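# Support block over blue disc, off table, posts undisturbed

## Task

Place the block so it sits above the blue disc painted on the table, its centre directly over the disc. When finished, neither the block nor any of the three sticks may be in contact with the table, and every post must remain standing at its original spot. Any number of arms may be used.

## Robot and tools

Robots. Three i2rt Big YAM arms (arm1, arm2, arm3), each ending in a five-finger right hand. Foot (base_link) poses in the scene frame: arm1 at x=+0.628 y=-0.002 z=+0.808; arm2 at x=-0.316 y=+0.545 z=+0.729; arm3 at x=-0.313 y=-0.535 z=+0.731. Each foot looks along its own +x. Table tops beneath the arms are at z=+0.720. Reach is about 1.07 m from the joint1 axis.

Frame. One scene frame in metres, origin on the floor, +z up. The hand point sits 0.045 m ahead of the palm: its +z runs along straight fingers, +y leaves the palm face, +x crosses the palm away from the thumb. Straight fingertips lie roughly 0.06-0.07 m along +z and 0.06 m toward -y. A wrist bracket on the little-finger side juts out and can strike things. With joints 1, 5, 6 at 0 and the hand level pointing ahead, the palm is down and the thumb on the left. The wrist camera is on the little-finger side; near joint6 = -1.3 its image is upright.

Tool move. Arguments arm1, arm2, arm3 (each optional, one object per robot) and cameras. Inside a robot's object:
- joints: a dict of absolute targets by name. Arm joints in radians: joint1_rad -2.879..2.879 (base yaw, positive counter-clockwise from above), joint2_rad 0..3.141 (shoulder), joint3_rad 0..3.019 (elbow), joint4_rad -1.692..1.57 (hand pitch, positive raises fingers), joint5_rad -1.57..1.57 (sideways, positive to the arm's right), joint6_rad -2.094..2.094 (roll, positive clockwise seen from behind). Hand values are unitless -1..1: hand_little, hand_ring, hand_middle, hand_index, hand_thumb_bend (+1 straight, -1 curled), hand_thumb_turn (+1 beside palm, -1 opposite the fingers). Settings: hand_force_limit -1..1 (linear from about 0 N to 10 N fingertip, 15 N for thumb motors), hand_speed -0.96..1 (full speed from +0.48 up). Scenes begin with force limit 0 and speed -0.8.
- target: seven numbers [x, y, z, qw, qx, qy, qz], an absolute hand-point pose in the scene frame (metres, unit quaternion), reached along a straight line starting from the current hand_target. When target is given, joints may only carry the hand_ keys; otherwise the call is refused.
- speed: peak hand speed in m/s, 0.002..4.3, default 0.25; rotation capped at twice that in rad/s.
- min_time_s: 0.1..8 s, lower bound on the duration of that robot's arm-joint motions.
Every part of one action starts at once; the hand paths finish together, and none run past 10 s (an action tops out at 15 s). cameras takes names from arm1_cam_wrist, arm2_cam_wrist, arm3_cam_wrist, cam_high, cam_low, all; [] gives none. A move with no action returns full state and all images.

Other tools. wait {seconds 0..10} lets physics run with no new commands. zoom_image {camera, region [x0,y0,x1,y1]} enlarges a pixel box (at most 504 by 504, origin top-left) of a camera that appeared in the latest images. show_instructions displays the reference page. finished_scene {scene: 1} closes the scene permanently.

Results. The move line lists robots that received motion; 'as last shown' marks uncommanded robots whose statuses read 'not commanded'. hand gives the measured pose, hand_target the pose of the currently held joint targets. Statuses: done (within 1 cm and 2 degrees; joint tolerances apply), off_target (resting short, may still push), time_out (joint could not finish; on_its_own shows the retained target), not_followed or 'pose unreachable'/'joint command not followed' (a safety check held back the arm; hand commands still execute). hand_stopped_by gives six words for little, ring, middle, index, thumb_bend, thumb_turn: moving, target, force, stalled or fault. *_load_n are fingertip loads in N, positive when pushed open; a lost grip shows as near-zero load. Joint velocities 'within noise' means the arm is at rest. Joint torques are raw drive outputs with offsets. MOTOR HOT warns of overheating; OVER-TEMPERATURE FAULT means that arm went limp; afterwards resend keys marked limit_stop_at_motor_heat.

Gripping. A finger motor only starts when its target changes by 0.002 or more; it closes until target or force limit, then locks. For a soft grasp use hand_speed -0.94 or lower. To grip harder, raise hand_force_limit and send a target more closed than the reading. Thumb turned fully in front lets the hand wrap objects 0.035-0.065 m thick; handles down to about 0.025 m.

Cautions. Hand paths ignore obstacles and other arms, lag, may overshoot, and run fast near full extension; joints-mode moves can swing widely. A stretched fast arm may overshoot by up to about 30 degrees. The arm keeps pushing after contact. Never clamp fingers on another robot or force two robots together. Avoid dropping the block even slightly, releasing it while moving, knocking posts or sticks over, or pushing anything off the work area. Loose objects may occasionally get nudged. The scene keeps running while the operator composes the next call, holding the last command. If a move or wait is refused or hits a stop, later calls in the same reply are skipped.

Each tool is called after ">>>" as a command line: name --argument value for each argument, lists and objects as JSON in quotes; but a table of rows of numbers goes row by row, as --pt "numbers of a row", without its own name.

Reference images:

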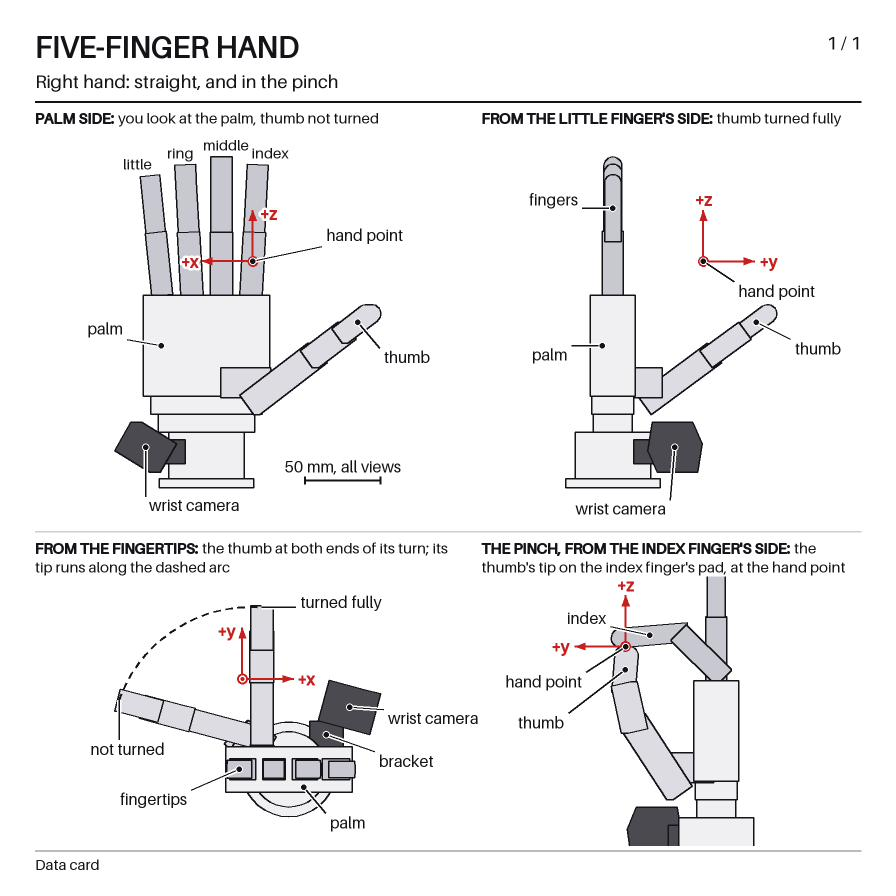

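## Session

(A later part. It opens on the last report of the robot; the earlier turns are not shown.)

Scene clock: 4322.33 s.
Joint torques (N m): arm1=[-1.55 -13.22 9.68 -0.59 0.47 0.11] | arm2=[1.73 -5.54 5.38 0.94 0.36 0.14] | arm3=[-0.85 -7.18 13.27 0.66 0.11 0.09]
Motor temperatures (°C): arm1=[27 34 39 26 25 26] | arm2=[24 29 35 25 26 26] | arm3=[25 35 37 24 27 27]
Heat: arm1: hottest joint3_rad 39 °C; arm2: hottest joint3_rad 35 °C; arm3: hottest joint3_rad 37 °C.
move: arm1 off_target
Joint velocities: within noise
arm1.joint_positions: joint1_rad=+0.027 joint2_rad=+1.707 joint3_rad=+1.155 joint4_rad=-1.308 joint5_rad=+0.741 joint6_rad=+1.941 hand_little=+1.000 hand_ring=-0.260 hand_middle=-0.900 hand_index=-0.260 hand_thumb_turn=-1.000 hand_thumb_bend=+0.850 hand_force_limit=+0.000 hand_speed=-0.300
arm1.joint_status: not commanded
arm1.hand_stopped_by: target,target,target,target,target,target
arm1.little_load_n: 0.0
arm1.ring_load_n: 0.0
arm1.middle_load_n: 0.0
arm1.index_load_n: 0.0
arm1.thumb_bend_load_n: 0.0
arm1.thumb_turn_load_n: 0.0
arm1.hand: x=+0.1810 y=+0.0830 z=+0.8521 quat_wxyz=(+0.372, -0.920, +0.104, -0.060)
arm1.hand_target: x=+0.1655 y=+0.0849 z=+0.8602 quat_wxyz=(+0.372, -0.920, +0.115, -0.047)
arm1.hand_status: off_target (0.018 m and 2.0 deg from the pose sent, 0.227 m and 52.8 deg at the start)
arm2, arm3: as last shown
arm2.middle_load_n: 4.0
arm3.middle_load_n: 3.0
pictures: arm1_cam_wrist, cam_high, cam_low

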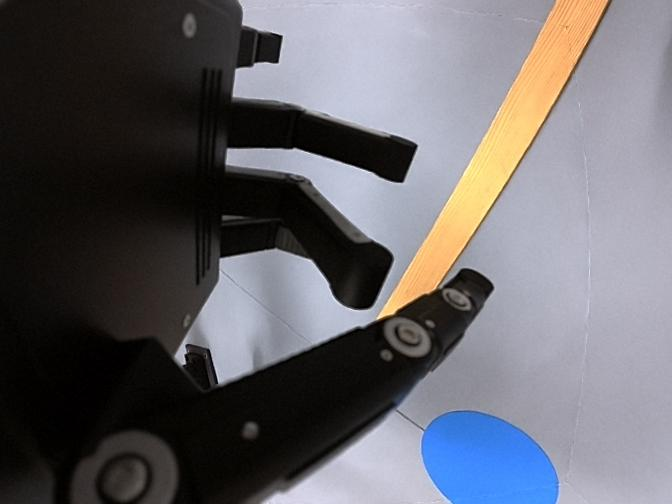

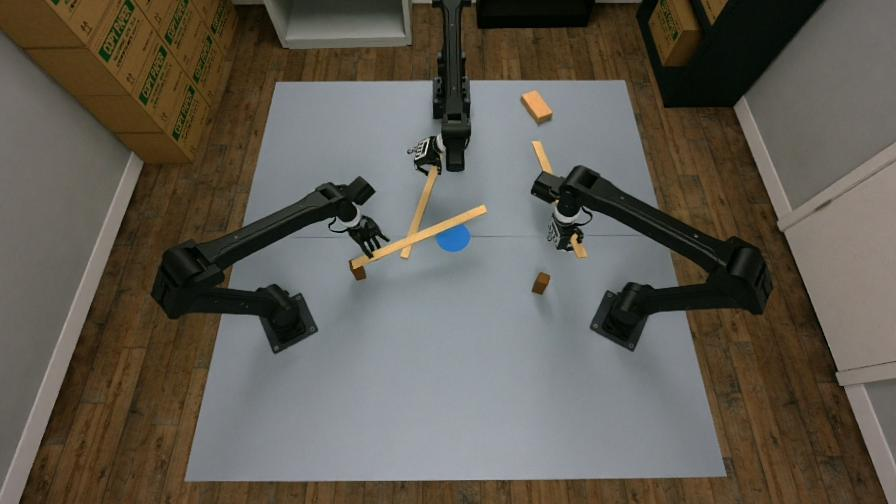

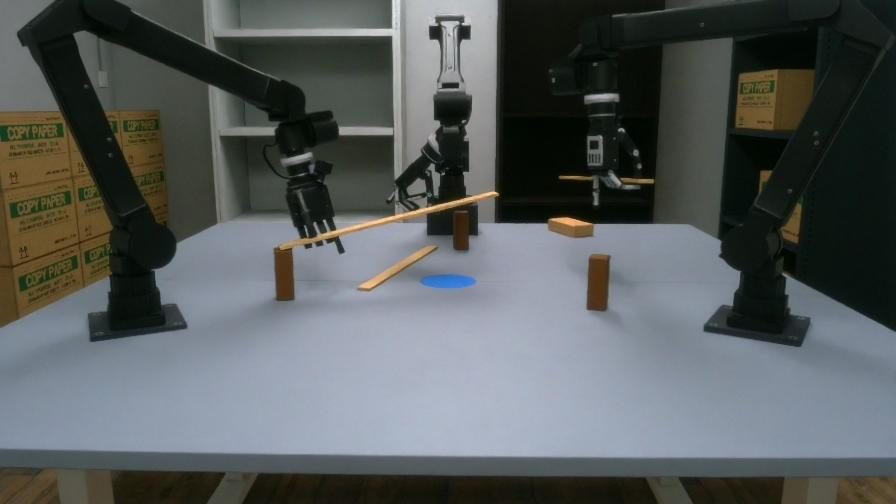

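>>> move --arm1 '{"target": [0.140, 0.098, 0.785, 0.3717, -0.9200, 0.1154, -0.0466], "speed": 0.15}' --cameras '["cam_high", "cam_low", "arm1_cam_wrist"]'

>>> zoom_image --camera "cam_high" --region '[390, 120, 490, 220]'

>>> zoom_image --camera "cam_low" --region '[360, 180, 480, 300]'

Scene clock: 4366.37 s.
Joint torques (N m): arm1=[-1.9 -14.56 8.49 -0.1 0.5 -0.08] | arm2=[1.26 -5.71 5.41 0.94 0.37 0.14] | arm3=[-1.08 -6.71 13.3 0.66 0.13 0.11]
Motor temperatures (°C): arm1=[27 33 40 26 26 26] | arm2=[24 29 34 25 26 26] | arm3=[25 35 39 24 27 27]
Heat: arm1: hottest joint3_rad 40 °C; arm2: hottest joint3_rad 34 °C; arm3: hottest joint3_rad 39 °C.
move: arm1 off_target
Joint velocities: within noise
arm1.joint_positions: joint1_rad=-0.001 joint2_rad=+1.874 joint3_rad=+1.162 joint4_rad=-1.132 joint5_rad=+0.749 joint6_rad=+1.923 hand_little=+1.000 hand_ring=-0.260 hand_middle=-0.900 hand_index=-0.260 hand_thumb_turn=-1.000 hand_thumb_bend=+0.850 hand_force_limit=+0.000 hand_speed=-0.300
arm1.joint_status: not commanded
arm1.hand_stopped_by: target,target,target,target,target,target
arm1.little_load_n: 0.0
arm1.ring_load_n: 0.0
arm1.middle_load_n: 0.0
arm1.index_load_n: 0.0
arm1.thumb_bend_load_n: 0.0
arm1.thumb_turn_load_n: 0.0
arm1.hand: x=+0.1569 y=+0.0952 z=+0.7782 quat_wxyz=(+0.373, -0.919, +0.111, -0.060)
arm1.hand_target: x=+0.1404 y=+0.0981 z=+0.7854 quat_wxyz=(+0.372, -0.920, +0.116, -0.046)
arm1.hand_status: off_target (0.018 m and 1.6 deg from the pose sent, 0.080 m and 1.9 deg at the start)
arm2, arm3: as last shown
arm2.middle_load_n: 4.5
arm2.index_load_n: 2.0
arm3.index_load_n: 2.5
pictures: arm1_cam_wrist, cam_high, cam_low

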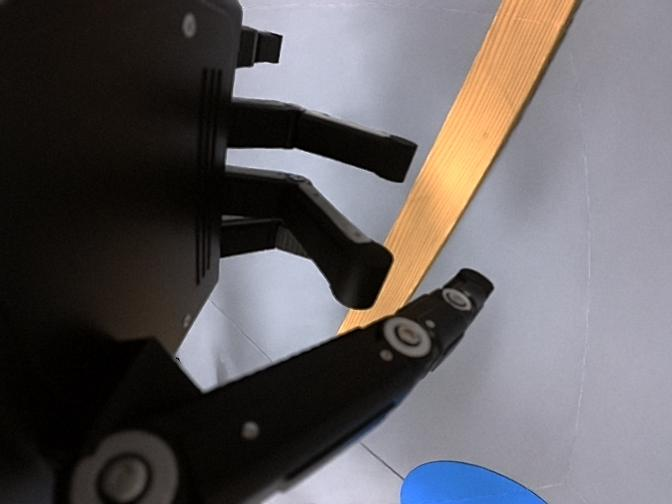

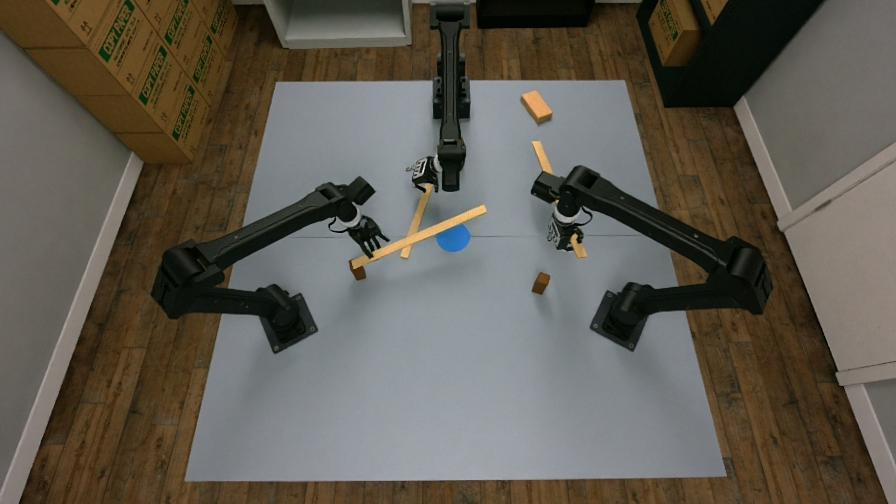

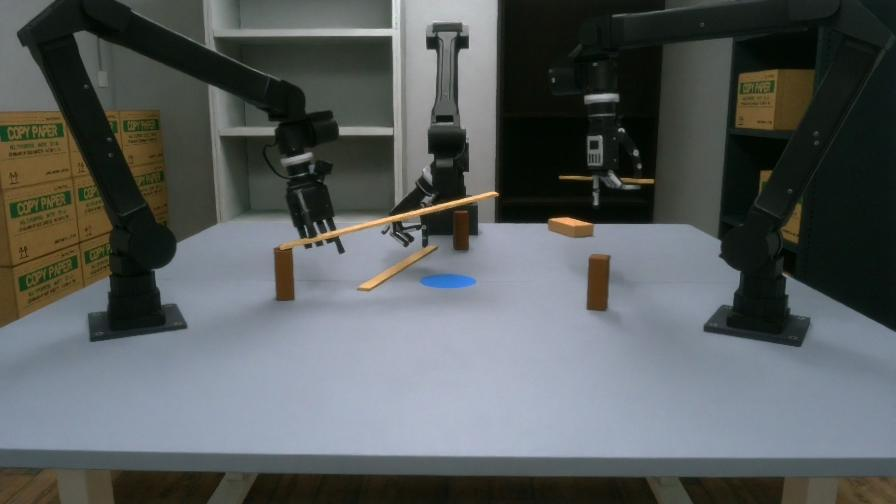

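Scaled by 5.040.

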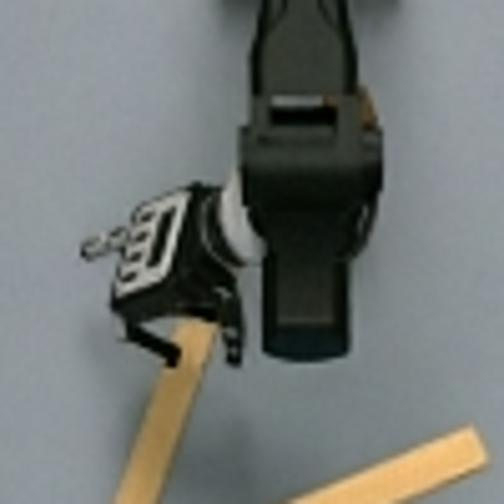

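Scaled by 4.200.

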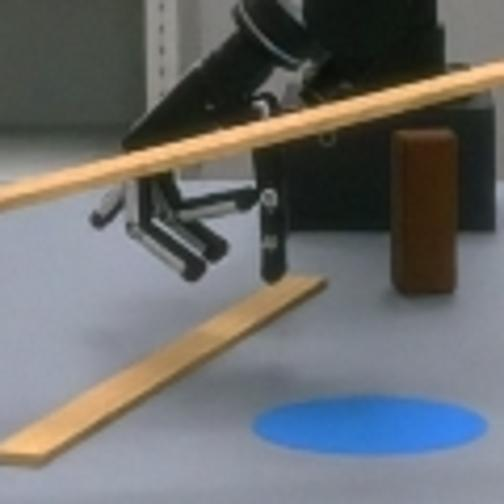

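>>> move --arm1 '{"target": [0.140, 0.098, 0.728, 0.3717, -0.9200, 0.1154, -0.0466], "speed": 0.1}' --cameras '["cam_high", "cam_low", "arm1_cam_wrist"]'

>>> zoom_image --camera "cam_low" --region '[360, 180, 480, 300]'

Scene clock: 4380.47 s.
Joint torques (N m): arm1=[-1.26 -14.1 6.05 0.34 0.04 -0.15] | arm2=[1.67 -5.42 5.39 0.91 0.39 0.12] | arm3=[-0.73 -6.89 13.26 0.54 0.12 0.1]
Motor temperatures (°C): arm1=[27 34 40 26 26 26] | arm2=[24 29 34 25 26 26] | arm3=[25 35 39 24 27 27]
Heat: arm1: hottest joint3_rad 40 °C; arm2: hottest joint3_rad 34 °C; arm3: hottest joint3_rad 39 °C.
move: arm1 off_target
Joint velocities: within noise
arm1.joint_positions: joint1_rad=-0.001 joint2_rad=+1.957 joint3_rad=+1.162 joint4_rad=-1.009 joint5_rad=+0.759 joint6_rad=+1.921 hand_little=+1.000 hand_ring=-0.260 hand_middle=-0.900 hand_index=-0.261 hand_thumb_turn=-1.000 hand_thumb_bend=+0.850 hand_force_limit=+0.000 hand_speed=-0.300
arm1.joint_status: not commanded
arm1.hand_stopped_by: target,target,target,target,target,target
arm1.little_load_n: 0.0
arm1.ring_load_n: 0.0
arm1.middle_load_n: 0.0
arm1.index_load_n: -6.5
arm1.thumb_bend_load_n: 0.0
arm1.thumb_turn_load_n: 0.0
arm1.hand: x=+0.1409 y=+0.0964 z=+0.7392 quat_wxyz=(+0.376, -0.918, +0.117, -0.042)
arm1.hand_target: x=+0.1402 y=+0.0980 z=+0.7282 quat_wxyz=(+0.372, -0.920, +0.115, -0.047)
arm1.hand_status: off_target (0.011 m and 0.8 deg from the pose sent, 0.053 m and 1.6 deg at the start)
arm2, arm3: as last shown
arm2.index_load_n: 2.5
arm3.index_load_n: 3.0
pictures: arm1_cam_wrist, cam_high, cam_low

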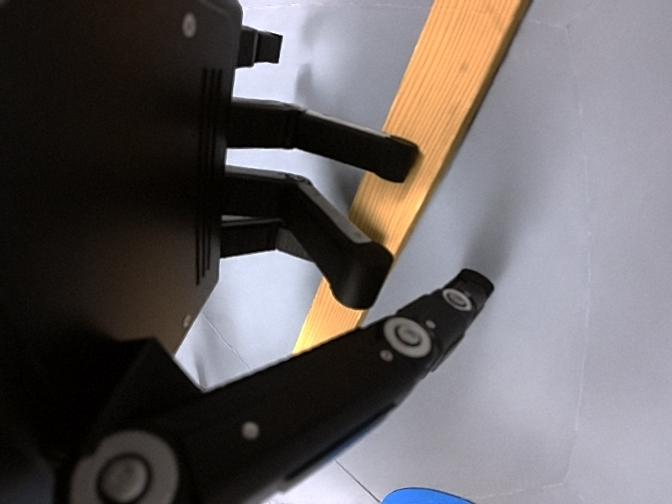

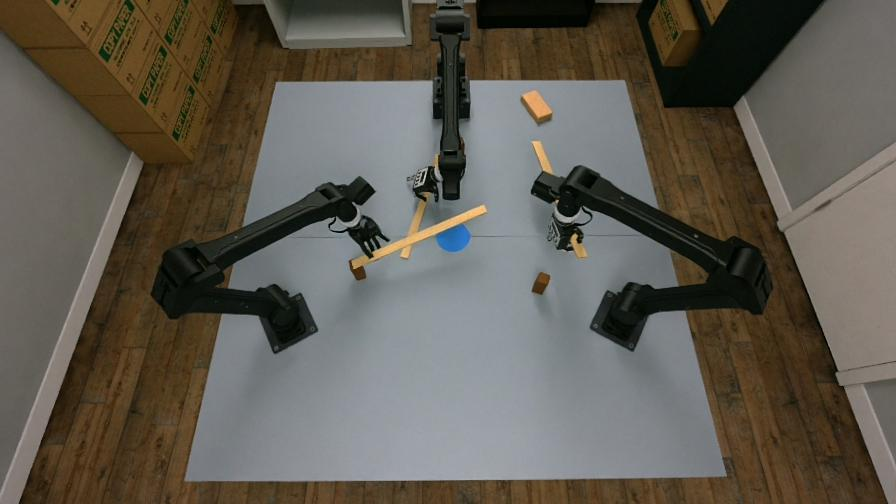

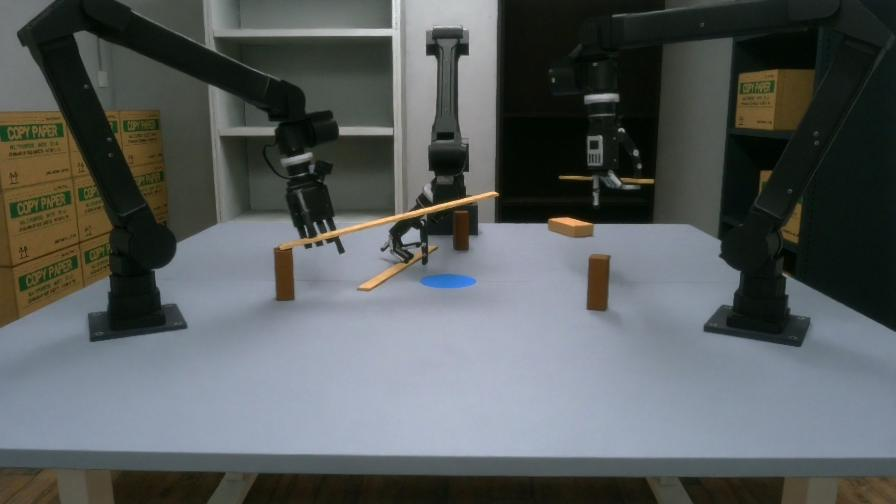

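Scaled by 4.200.

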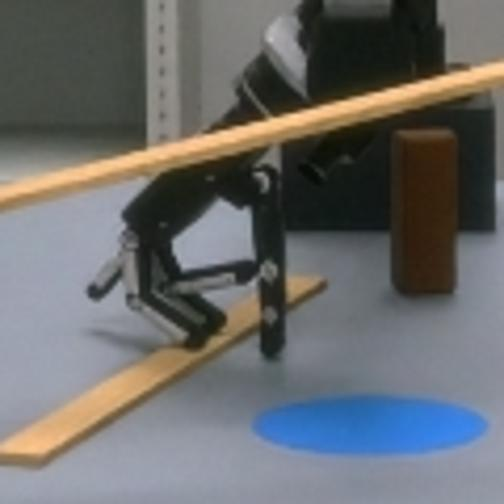

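>>> move --arm1 '{"target": [0.30, 0.22, 0.731, 0.3745, -0.9271, 0.0162, -0.0065], "speed": 0.1}' --cameras '["cam_high", "cam_low"]'

Scene clock: 4400.87 s.
Joint torques (N m): arm1=[-1.67 -10.34 3.84 0.61 0.06 -0.25] | arm2=[1.49 -5.3 5.33 0.88 0.34 0.15] | arm3=[-0.56 -6.48 13.33 0.59 0.13 0.11]
Motor temperatures (°C): arm1=[27 34 39 26 26 26] | arm2=[24 29 34 25 26 26] | arm3=[25 35 39 24 27 27]
Heat: arm1: hottest joint3_rad 39 °C; arm2: hottest joint3_rad 34 °C; arm3: hottest joint3_rad 39 °C.
move: arm1 off_target
Joint velocities: within noise
arm1.joint_positions: joint1_rad=-0.397 joint2_rad=+1.613 joint3_rad=+0.600 joint4_rad=-0.190 joint5_rad=+0.724 joint6_rad=+1.100 hand_little=+1.000 hand_ring=-0.260 hand_middle=-0.900 hand_index=-0.260 hand_thumb_turn=-1.000 hand_thumb_bend=+0.850 hand_force_limit=+0.000 hand_speed=-0.300
arm1.joint_status: not commanded
arm1.hand_stopped_by: target,target,target,target,target,target
arm1.little_load_n: 0.0
arm1.ring_load_n: 0.0
arm1.middle_load_n: 0.0
arm1.index_load_n: -5.0
arm1.thumb_bend_load_n: 0.0
arm1.thumb_turn_load_n: 0.0
arm1.hand: x=+0.2854 y=+0.2240 z=+0.7408 quat_wxyz=(+0.382, -0.924, +0.029, +0.010)
arm1.hand_target: x=+0.2999 y=+0.2199 z=+0.7314 quat_wxyz=(+0.374, -0.927, +0.016, -0.006)
arm1.hand_status: off_target (0.018 m and 2.6 deg from the pose sent, 0.202 m and 12.2 deg at the start)
arm2, arm3: as last shown
arm2.ring_load_n: 4.0

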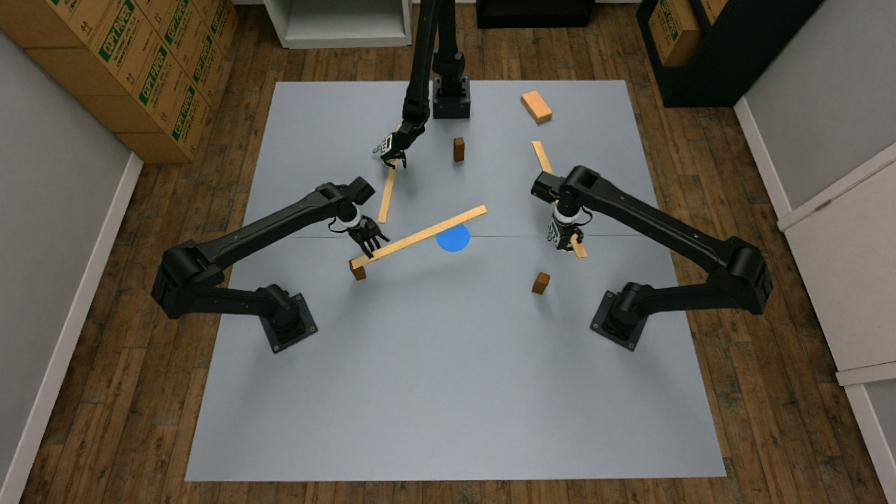

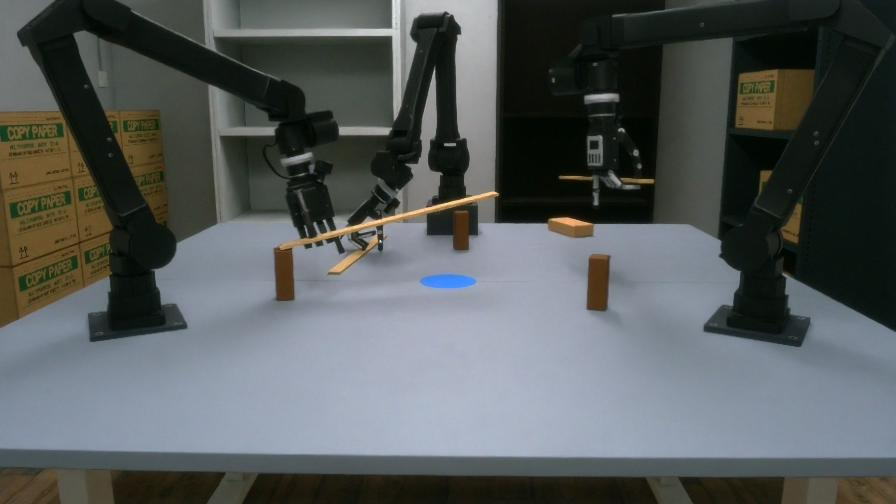

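>>> move --arm1 '{"target": [0.47, 0.30, 0.731, 0.3732, -0.9237, -0.0808, 0.0327], "speed": 0.1}'

>>> move --arm1 '{"target": [0.61, 0.31, 0.731, 0.3671, -0.9086, -0.1849, 0.0747], "speed": 0.1}' --cameras '["cam_high", "cam_low", "arm1_cam_wrist"]'

Scene clock: 4409.00 s.
Joint torques (N m): arm1=[-2.14 -6.77 3.32 0.98 0.12 -0.3] | arm2=[1.67 -5.71 5.39 1.01 0.37 0.16] | arm3=[-0.62 -6.89 13.19 0.61 0.13 0.11]
Motor temperatures (°C): arm1=[27 34 39 26 26 26] | arm2=[24 29 34 25 26 26] | arm3=[25 35 39 24 27 27]
Heat: arm1: hottest joint3_rad 39 °C; arm2: hottest joint3_rad 34 °C; arm3: hottest joint3_rad 39 °C.
move: arm1 off_target
Joint velocities: within noise
arm1.joint_positions: joint1_rad=-1.083 joint2_rad=+1.446 joint3_rad=+0.298 joint4_rad=+0.367 joint5_rad=+0.212 joint6_rad=+0.247 hand_little=+1.000 hand_ring=-0.260 hand_middle=-0.900 hand_index=-0.260 hand_thumb_turn=-1.000 hand_thumb_bend=+0.850 hand_force_limit=+0.000 hand_speed=-0.300
arm1.joint_status: not commanded
arm1.hand_stopped_by: target,target,target,target,target,target
arm1.little_load_n: 0.0
arm1.ring_load_n: 0.0
arm1.middle_load_n: 0.0
arm1.index_load_n: -4.0
arm1.thumb_bend_load_n: 0.0
arm1.thumb_turn_load_n: 0.0
arm1.hand: x=+0.4567 y=+0.3113 z=+0.7423 quat_wxyz=(+0.387, -0.918, -0.071, +0.048)
arm1.hand_target: x=+0.4696 y=+0.2998 z=+0.7315 quat_wxyz=(+0.373, -0.924, -0.081, +0.033)
arm1.hand_status: off_target (0.021 m and 2.7 deg from the pose sent, 0.200 m and 12.9 deg at the start)
arm2.joint_positions: joint1_rad=+0.303 joint2_rad=+1.212 joint3_rad=+0.859 joint4_rad=-1.019 joint5_rad=+0.119 joint6_rad=-1.058 hand_little=+1.000 hand_ring=-0.126 hand_middle=-0.143 hand_index=-0.149 hand_thumb_turn=-1.000 hand_thumb_bend=+0.100 hand_force_limit=-0.500 hand_speed=-0.880
arm2.joint_status: not commanded
arm2.hand_stopped_by: target,force,force,force,target,target
arm2.little_load_n: 0.0
arm2.ring_load_n: 3.5
arm2.middle_load_n: 4.5
arm2.index_load_n: 2.5
arm2.thumb_bend_load_n: 0.0
arm2.thumb_turn_load_n: 0.0
arm2.hand: x=-0.1320 y=+0.2904 z=+0.8345 quat_wxyz=(+0.068, +0.799, -0.591, +0.087)
arm2.hand_target: x=-0.1280 y=+0.2900 z=+0.8330 quat_wxyz=(+0.070, +0.798, -0.591, +0.094)
arm2.hand_status: not commanded
arm3.joint_positions: joint1_rad=-0.082 joint2_rad=+1.170 joint3_rad=+1.123 joint4_rad=-1.581 joint5_rad=-0.001 joint6_rad=-0.831 hand_little=+1.000 hand_ring=-0.126 hand_middle=-0.132 hand_index=-0.137 hand_thumb_turn=-1.000 hand_thumb_bend=+0.100 hand_force_limit=-0.500 hand_speed=-0.880
arm3.joint_status: not commanded
arm3.hand_stopped_by: target,force,force,force,target,target
arm3.little_load_n: 0.0
arm3.ring_load_n: 4.0
arm3.middle_load_n: 3.0
arm3.index_load_n: 3.0
arm3.thumb_bend_load_n: 0.0
arm3.thumb_turn_load_n: 0.0
arm3.hand: x=-0.1525 y=-0.3571 z=+0.9562 quat_wxyz=(+0.018, +0.995, +0.099, -0.019)
arm3.hand_target: x=-0.1404 y=-0.3457 z=+0.9700 quat_wxyz=(+0.000, +0.996, +0.087, +0.000)
arm3.hand_status: not commanded
pictures: none

Scene clock: 4411.27 s.
Joint torques (N m): arm1=[-1.9 -4.48 5.18 0.39 0.26 -0.45] | arm2=[2.02 -5.6 5.34 0.9 0.33 0.14] | arm3=[-0.91 -7.3 13.2 0.66 0.12 0.11]
Motor temperatures (°C): arm1=[27 34 39 26 25 26] | arm2=[24 29 34 25 26 26] | arm3=[25 35 39 24 27 27]
Heat: arm1: hottest joint3_rad 39 °C; arm2: hottest joint3_rad 34 °C; arm3: hottest joint3_rad 39 °C.
move: arm1 off_target
Joint velocities: within noise
arm1.joint_positions: joint1_rad=-1.755 joint2_rad=+1.415 joint3_rad=+0.283 joint4_rad=+0.290 joint5_rad=-0.413 joint6_rad=-0.411 hand_little=+1.000 hand_ring=-0.260 hand_middle=-0.900 hand_index=-0.260 hand_thumb_turn=-1.000 hand_thumb_bend=+0.850 hand_force_limit=+0.000 hand_speed=-0.300
arm1.joint_status: not commanded
arm1.hand_stopped_by: target,target,target,target,target,target
arm1.little_load_n: -0.5
arm1.ring_load_n: -0.5
arm1.middle_load_n: 0.0
arm1.index_load_n: -4.0
arm1.thumb_bend_load_n: 0.0
arm1.thumb_turn_load_n: 0.0
arm1.hand: x=+0.6025 y=+0.3156 z=+0.7415 quat_wxyz=(+0.384, -0.902, -0.177, +0.084)
arm1.hand_target: x=+0.6098 y=+0.3094 z=+0.7317 quat_wxyz=(+0.367, -0.909, -0.185, +0.075)
arm1.hand_status: off_target (0.014 m and 2.5 deg from the pose sent, 0.154 m and 13.6 deg at the start)
arm2, arm3: as last shown
pictures: arm1_cam_wrist, cam_high, cam_low

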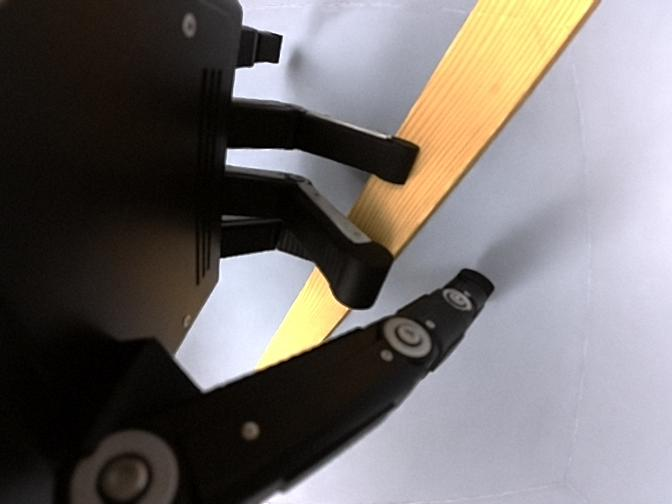

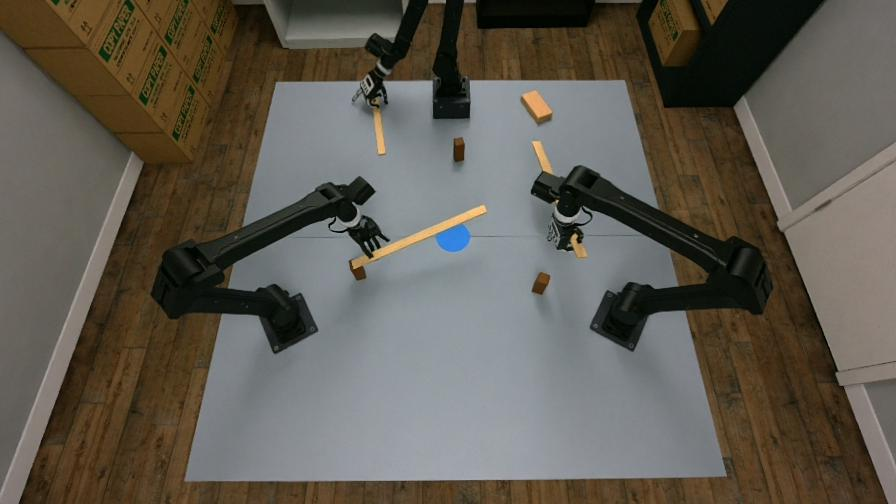

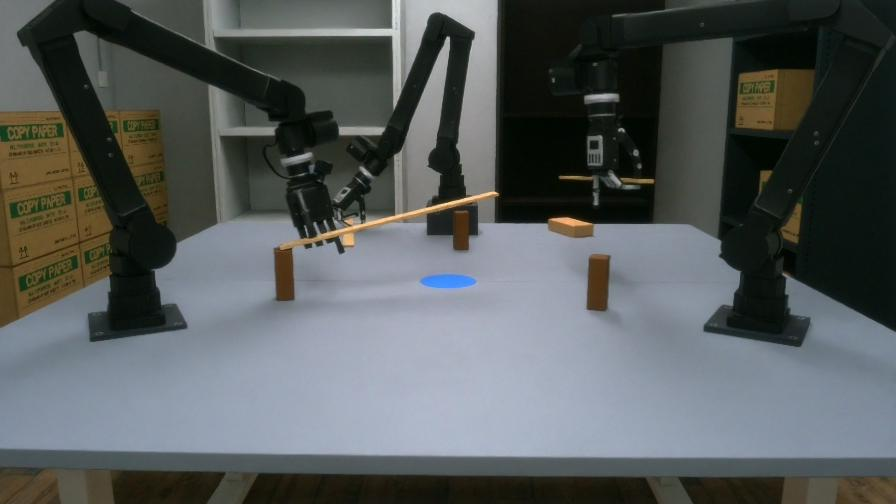

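>>> move --arm1 '{"target": [0.71, 0.272, 0.731, 0.3592, -0.8890, -0.2633, 0.1064], "speed": 0.1}' --cameras '["cam_high", "cam_low", "arm1_cam_wrist"]'

>>> zoom_image --camera "cam_high" --region '[320, 20, 460, 160]'

Scene clock: 4417.40 s.
Joint torques (N m): arm1=[-2.08 -5.07 5.71 0.32 0.24 -0.4] | arm2=[2.02 -5.6 5.34 0.92 0.37 0.16] | arm3=[-0.73 -7.53 13.34 0.77 0.13 0.12]
Motor temperatures (°C): arm1=[27 34 39 26 25 26] | arm2=[24 29 34 25 26 26] | arm3=[25 34 39 24 27 27]
Heat: arm1: hottest joint3_rad 39 °C; arm2: hottest joint3_rad 34 °C; arm3: hottest joint3_rad 39 °C.
move: arm1 off_target
Joint velocities: within noise
arm1.joint_positions: joint1_rad=-2.202 joint2_rad=+1.455 joint3_rad=+0.403 joint4_rad=-0.152 joint5_rad=-0.735 joint6_rad=-1.051 hand_little=+1.000 hand_ring=-0.260 hand_middle=-0.900 hand_index=-0.260 hand_thumb_turn=-1.000 hand_thumb_bend=+0.850 hand_force_limit=+0.000 hand_speed=-0.300
arm1.joint_status: not commanded
arm1.hand_stopped_by: target,target,target,target,target,target
arm1.little_load_n: 0.0
arm1.ring_load_n: -2.0
arm1.middle_load_n: 0.0
arm1.index_load_n: -4.0
arm1.thumb_bend_load_n: 0.0
arm1.thumb_turn_load_n: 0.0
arm1.hand: x=+0.7024 y=+0.2754 z=+0.7400 quat_wxyz=(+0.371, -0.885, -0.256, +0.112)
arm1.hand_target: x=+0.7096 y=+0.2716 z=+0.7316 quat_wxyz=(+0.359, -0.889, -0.263, +0.107)
arm1.hand_status: off_target (0.012 m and 1.8 deg from the pose sent, 0.117 m and 10.7 deg at the start)
arm2, arm3: as last shown
pictures: arm1_cam_wrist, cam_high, cam_low

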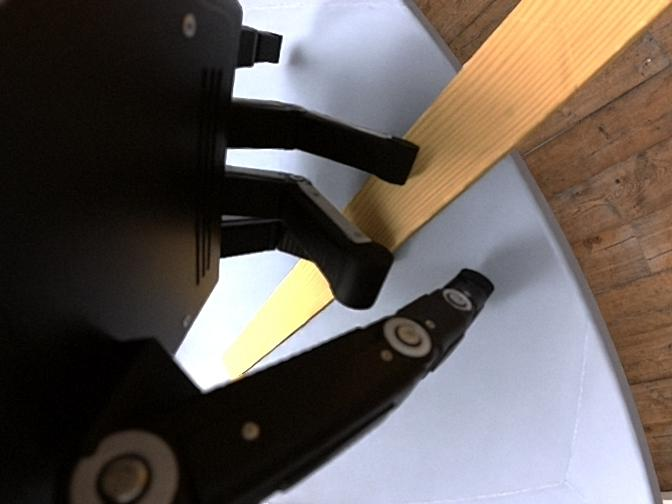

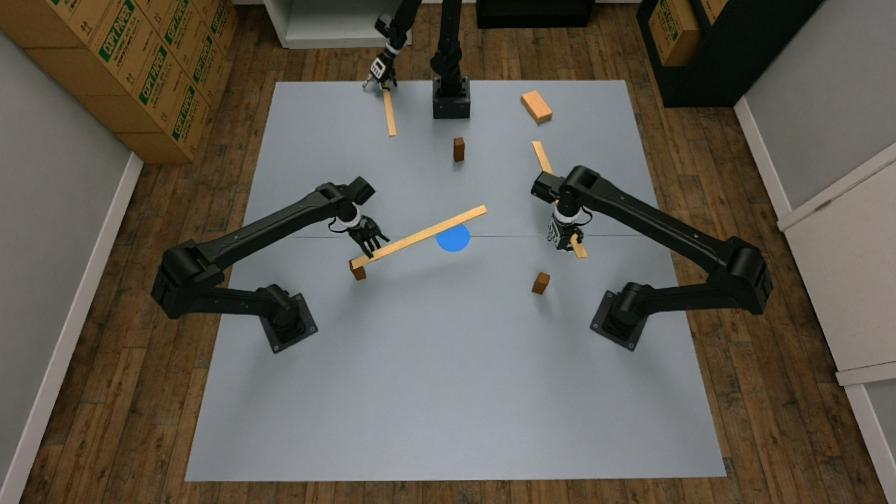

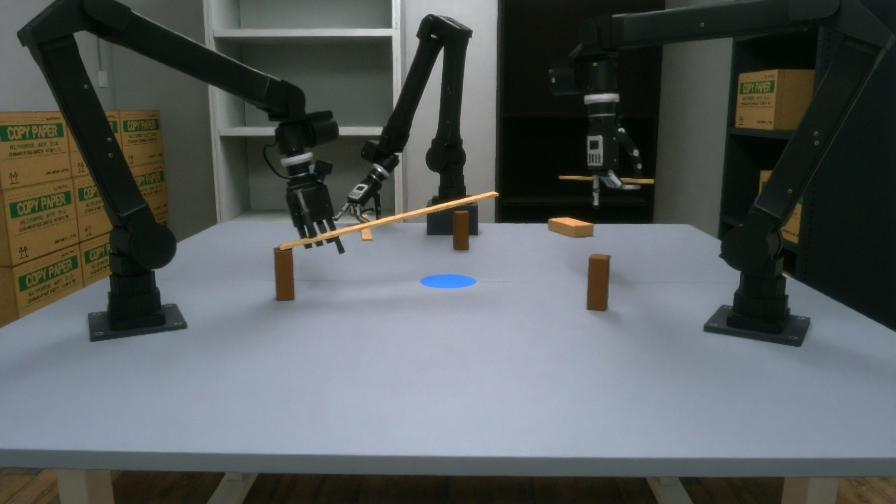

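Scaled by 3.600.

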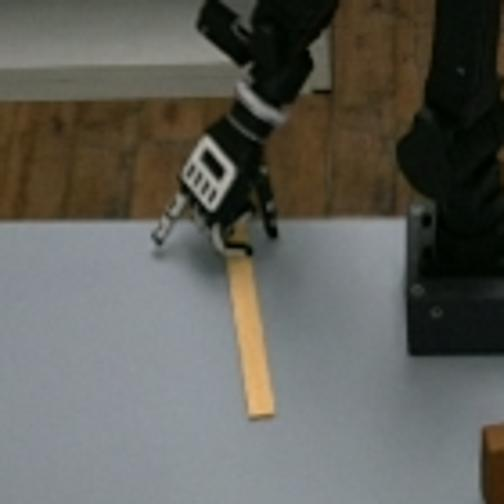

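>>> move --arm1 '{"target": [0.732, 0.272, 0.729, 0.3231, -0.8127, -0.4463, 0.1897], "speed": 0.15}' --cameras '["cam_high", "arm1_cam_wrist"]'

>>> zoom_image --camera "cam_high" --region '[320, 20, 460, 160]'

Scene clock: 4452.63 s.
Joint torques (N m): arm1=[-1.96 -5.71 6.58 0.46 0.32 -0.32] | arm2=[1.73 -5.3 5.37 0.98 0.37 0.12] | arm3=[-0.85 -7.18 13.23 0.66 0.12 0.11]
Motor temperatures (°C): arm1=[27 33 38 26 25 26] | arm2=[24 28 34 25 26 26] | arm3=[25 34 40 24 27 27]
Heat: arm1: hottest joint3_rad 38 °C; arm2: hottest joint3_rad 34 °C; arm3: hottest joint3_rad 40 °C.
move: arm1 off_target
Joint velocities: within noise
arm1.joint_positions: joint1_rad=-2.230 joint2_rad=+1.627 joint3_rad=+0.637 joint4_rad=-0.699 joint5_rad=-0.788 joint6_rad=-1.694 hand_little=+1.000 hand_ring=-0.261 hand_middle=-0.900 hand_index=-0.260 hand_thumb_turn=-1.000 hand_thumb_bend=+0.850 hand_force_limit=+0.000 hand_speed=-0.300
arm1.joint_status: not commanded
arm1.hand_stopped_by: target,target,target,target,target,target
arm1.little_load_n: 0.0
arm1.ring_load_n: -9.5
arm1.middle_load_n: 0.0
arm1.index_load_n: -0.5
arm1.thumb_bend_load_n: 0.0
arm1.thumb_turn_load_n: 0.0
arm1.hand: x=+0.7171 y=+0.2659 z=+0.7385 quat_wxyz=(+0.328, -0.813, -0.436, +0.201)
arm1.hand_target: x=+0.7316 y=+0.2715 z=+0.7298 quat_wxyz=(+0.323, -0.813, -0.446, +0.190)
arm1.hand_status: off_target (0.019 m and 1.8 deg from the pose sent, 0.032 m and 25.6 deg at the start)
arm2, arm3: as last shown
arm3.thumb_turn_load_n: 0.5
pictures: arm1_cam_wrist, cam_high

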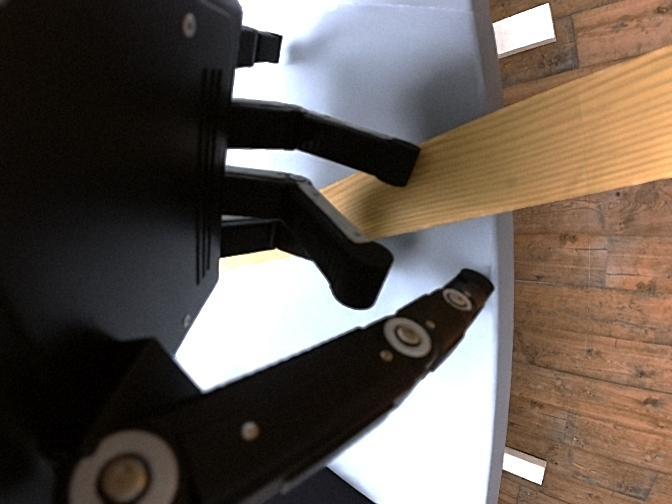

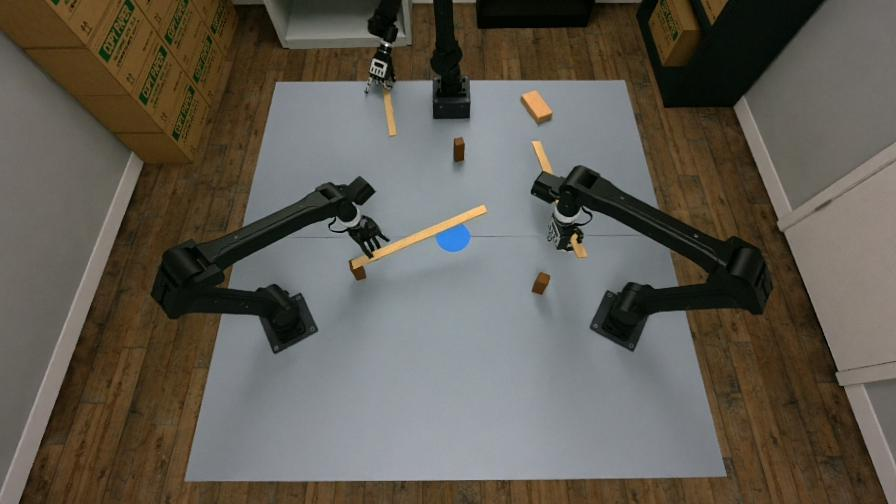

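Scaled by 3.600.

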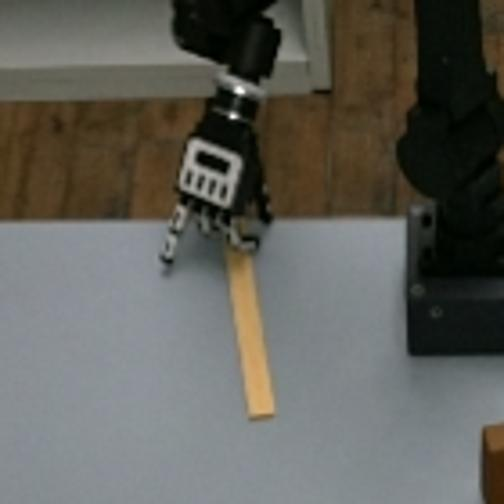

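>>> move --arm1 '{"target": [0.72, 0.28, 0.80, 0.3276, -0.8109, -0.4495, 0.1816], "speed": 0.15}'

>>> move --arm1 '{"target": [0.688, 0.312, 0.785, 0.3734, -0.9241, -0.0752, 0.0304], "speed": 0.2}' --cameras '["cam_high", "arm1_cam_wrist", "cam_low"]'

>>> zoom_image --camera "cam_high" --region '[340, 40, 430, 130]'

Scene clock: 4485.00 s.
Joint torques (N m): arm1=[-1.32 -9.35 7.91 -0.24 -0.66 0.13] | arm2=[1.32 -5.42 5.34 0.92 0.37 0.13] | arm3=[-0.62 -6.89 13.35 0.73 0.1 0.09]
Motor temperatures (°C): arm1=[27 33 38 26 26 26] | arm2=[24 28 34 25 26 26] | arm3=[25 34 40 24 27 27]
Heat: arm1: hottest joint3_rad 38 °C; arm2: hottest joint3_rad 34 °C; arm3: hottest joint3_rad 40 °C.
move: arm1 off_target
Joint velocities: within noise
arm1.joint_positions: joint1_rad=-2.205 joint2_rad=+1.458 joint3_rad=+0.663 joint4_rad=-0.856 joint5_rad=-0.771 joint6_rad=-1.674 hand_little=+1.000 hand_ring=-0.260 hand_middle=-0.900 hand_index=-0.260 hand_thumb_turn=-1.000 hand_thumb_bend=+0.850 hand_force_limit=+0.000 hand_speed=-0.300
arm1.joint_status: not commanded
arm1.hand_stopped_by: target,target,target,target,target,target
arm1.little_load_n: 0.0
arm1.ring_load_n: 0.0
arm1.middle_load_n: 0.0
arm1.index_load_n: 0.0
arm1.thumb_bend_load_n: 0.0
arm1.thumb_turn_load_n: 0.0
arm1.hand: x=+0.7136 y=+0.2683 z=+0.7918 quat_wxyz=(+0.324, -0.812, -0.447, +0.190)
arm1.hand_target: x=+0.7199 y=+0.2799 z=+0.8001 quat_wxyz=(+0.328, -0.811, -0.449, +0.182)
arm1.hand_status: off_target (0.016 m and 1.1 deg from the pose sent, 0.063 m and 2.7 deg at the start)
arm2, arm3: as last shown
arm3.middle_load_n: 3.5
arm3.thumb_turn_load_n: 0.0
pictures: none

Scene clock: 4488.07 s.
Joint torques (N m): arm1=[-1.32 -7 6.26 1.59 -0.23 0.11] | arm2=[1.08 -5.48 5.44 1.05 0.39 0.12] | arm3=[-0.97 -6.65 13.19 0.69 0.11 0.1]
Motor temperatures (°C): arm1=[27 33 38 26 25 26] | arm2=[24 28 34 25 26 26] | arm3=[25 34 40 24 27 27]
Heat: arm1: hottest joint3_rad 38 °C; arm2: hottest joint3_rad 34 °C; arm3: hottest joint3_rad 40 °C.
move: arm1 done
Joint velocities: within noise
arm1.joint_positions: joint1_rad=-2.017 joint2_rad=+1.230 joint3_rad=+0.357 joint4_rad=-0.034 joint5_rad=-0.406 joint6_rad=-0.463 hand_little=+1.000 hand_ring=-0.260 hand_middle=-0.900 hand_index=-0.260 hand_thumb_turn=-1.000 hand_thumb_bend=+0.850 hand_force_limit=+0.000 hand_speed=-0.300
arm1.joint_status: not commanded
arm1.hand_stopped_by: target,target,target,target,target,target
arm1.little_load_n: 0.0
arm1.ring_load_n: 0.0
arm1.middle_load_n: 0.0
arm1.index_load_n: 0.0
arm1.thumb_bend_load_n: 0.0
arm1.thumb_turn_load_n: 0.0
arm1.hand: x=+0.6891 y=+0.3081 z=+0.7810 quat_wxyz=(+0.365, -0.927, -0.075, +0.033)
arm1.hand_target: x=+0.6880 y=+0.3120 z=+0.7850 quat_wxyz=(+0.373, -0.924, -0.075, +0.030)
arm1.hand_status: done (0.006 m and 1.1 deg from the pose sent, 0.051 m and 48.8 deg at the start)
arm2, arm3: as last shown
arm3.ring_load_n: 4.5
pictures: arm1_cam_wrist, cam_high, cam_low

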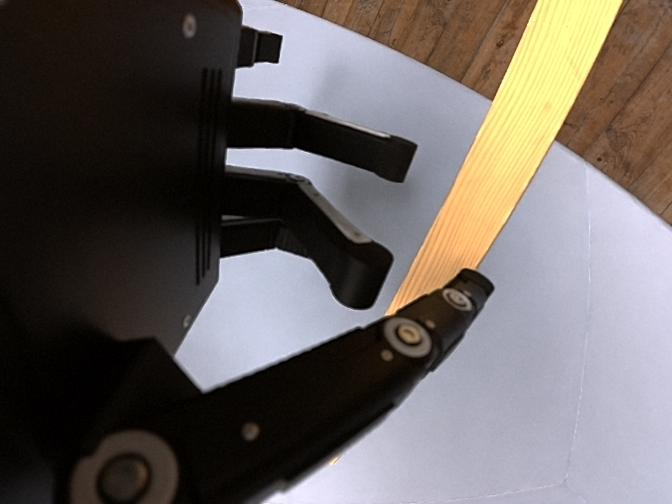

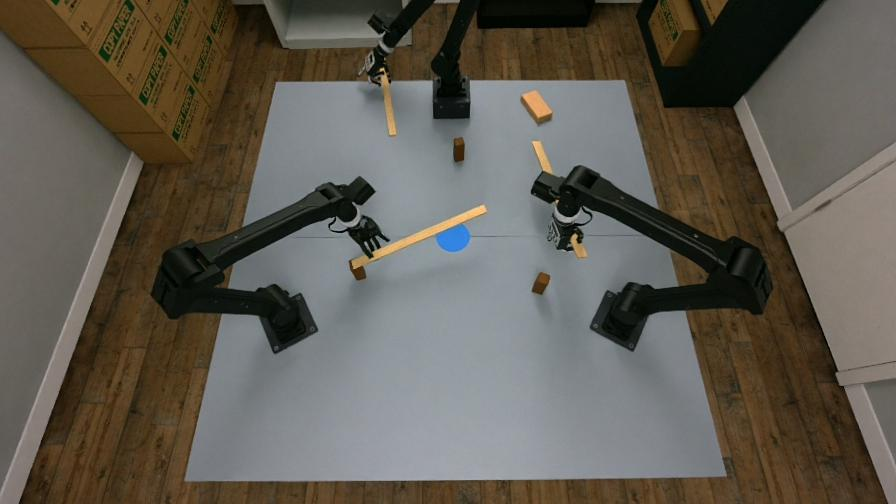

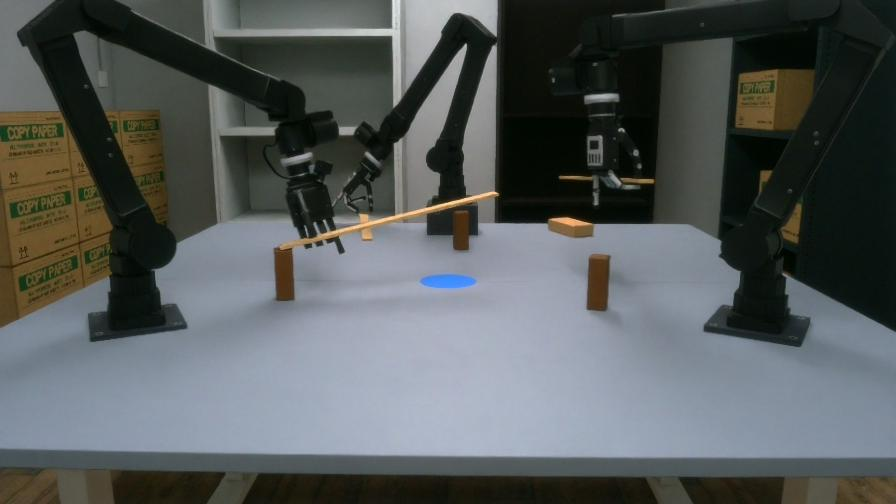

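Scaled by 5.600.

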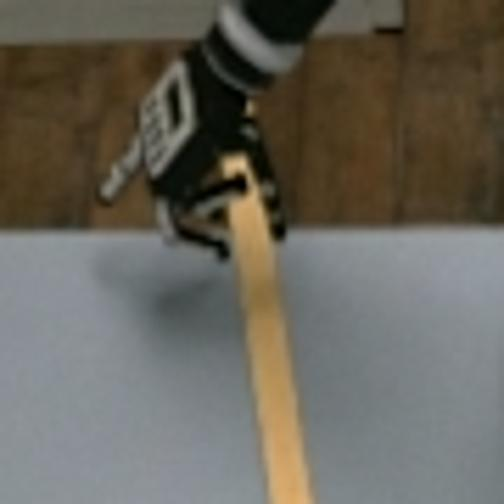

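>>> move --arm1 '{"target": [0.688, 0.3155, 0.743, 0.3734, -0.9241, -0.0752, 0.0304], "speed": 0.08}' --cameras '["cam_high", "arm1_cam_wrist"]'

>>> zoom_image --camera "cam_high" --region '[340, 40, 430, 130]'

Scene clock: 4517.53 s.
Joint torques (N m): arm1=[-0.85 -6.07 4.94 1.55 -0.31 0.11] | arm2=[1.85 -5.25 5.34 0.9 0.39 0.13] | arm3=[-0.21 -7.36 13.27 0.77 0.14 0.1]
Motor temperatures (°C): arm1=[27 32 38 26 25 26] | arm2=[24 28 34 25 26 26] | arm3=[25 34 40 24 27 27]
Heat: arm1: hottest joint3_rad 38 °C; arm2: hottest joint3_rad 34 °C; arm3: hottest joint3_rad 40 °C.
move: arm1 done
Joint velocities: within noise
arm1.joint_positions: joint1_rad=-2.010 joint2_rad=+1.404 joint3_rad=+0.326 joint4_rad=+0.192 joint5_rad=-0.402 joint6_rad=-0.457 hand_little=+1.000 hand_ring=-0.260 hand_middle=-0.900 hand_index=-0.260 hand_thumb_turn=-1.000 hand_thumb_bend=+0.850 hand_force_limit=+0.000 hand_speed=-0.300
arm1.joint_status: not commanded
arm1.hand_stopped_by: target,target,target,target,target,target
arm1.little_load_n: 0.0
arm1.ring_load_n: 0.0
arm1.middle_load_n: 0.0
arm1.index_load_n: 0.0
arm1.thumb_bend_load_n: 0.0
arm1.thumb_turn_load_n: 0.0
arm1.hand: x=+0.6903 y=+0.3142 z=+0.7443 quat_wxyz=(+0.372, -0.924, -0.077, +0.029)
arm1.hand_target: x=+0.6880 y=+0.3155 z=+0.7431 quat_wxyz=(+0.373, -0.924, -0.075, +0.030)
arm1.hand_status: done (0.003 m and 0.3 deg from the pose sent, 0.039 m and 1.1 deg at the start)
arm2, arm3: as last shown
arm2.index_load_n: 2.0
arm3.ring_load_n: 4.0
arm3.thumb_bend_load_n: 0.5
pictures: arm1_cam_wrist, cam_high

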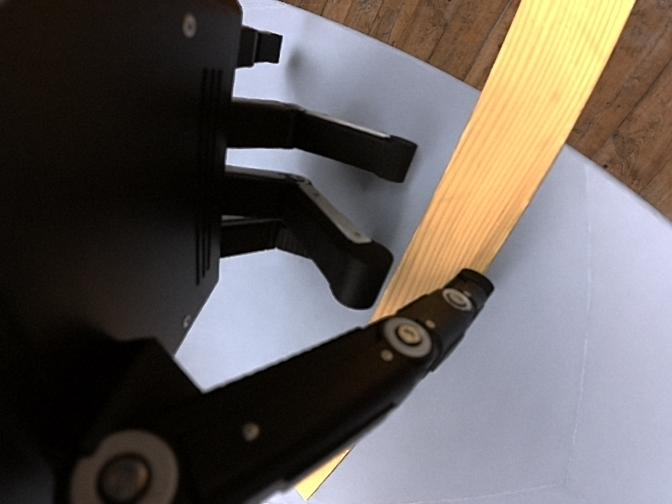

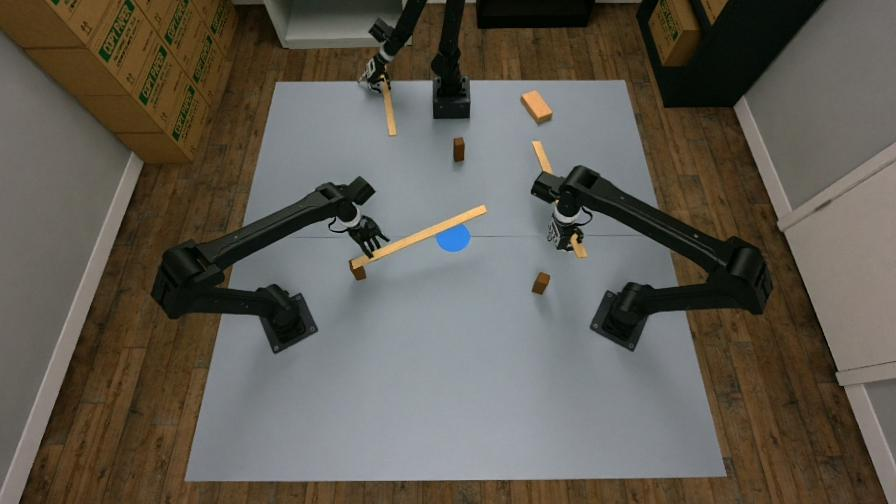

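Scaled by 5.600.

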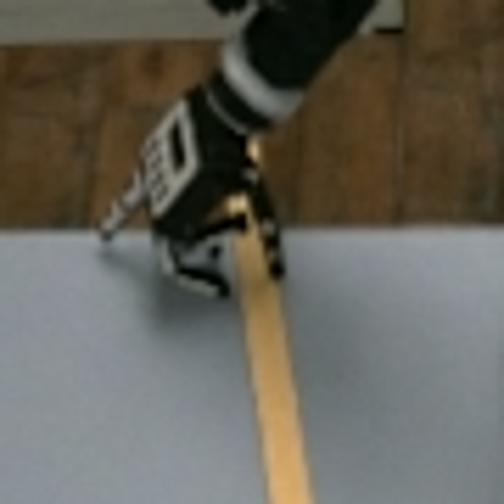

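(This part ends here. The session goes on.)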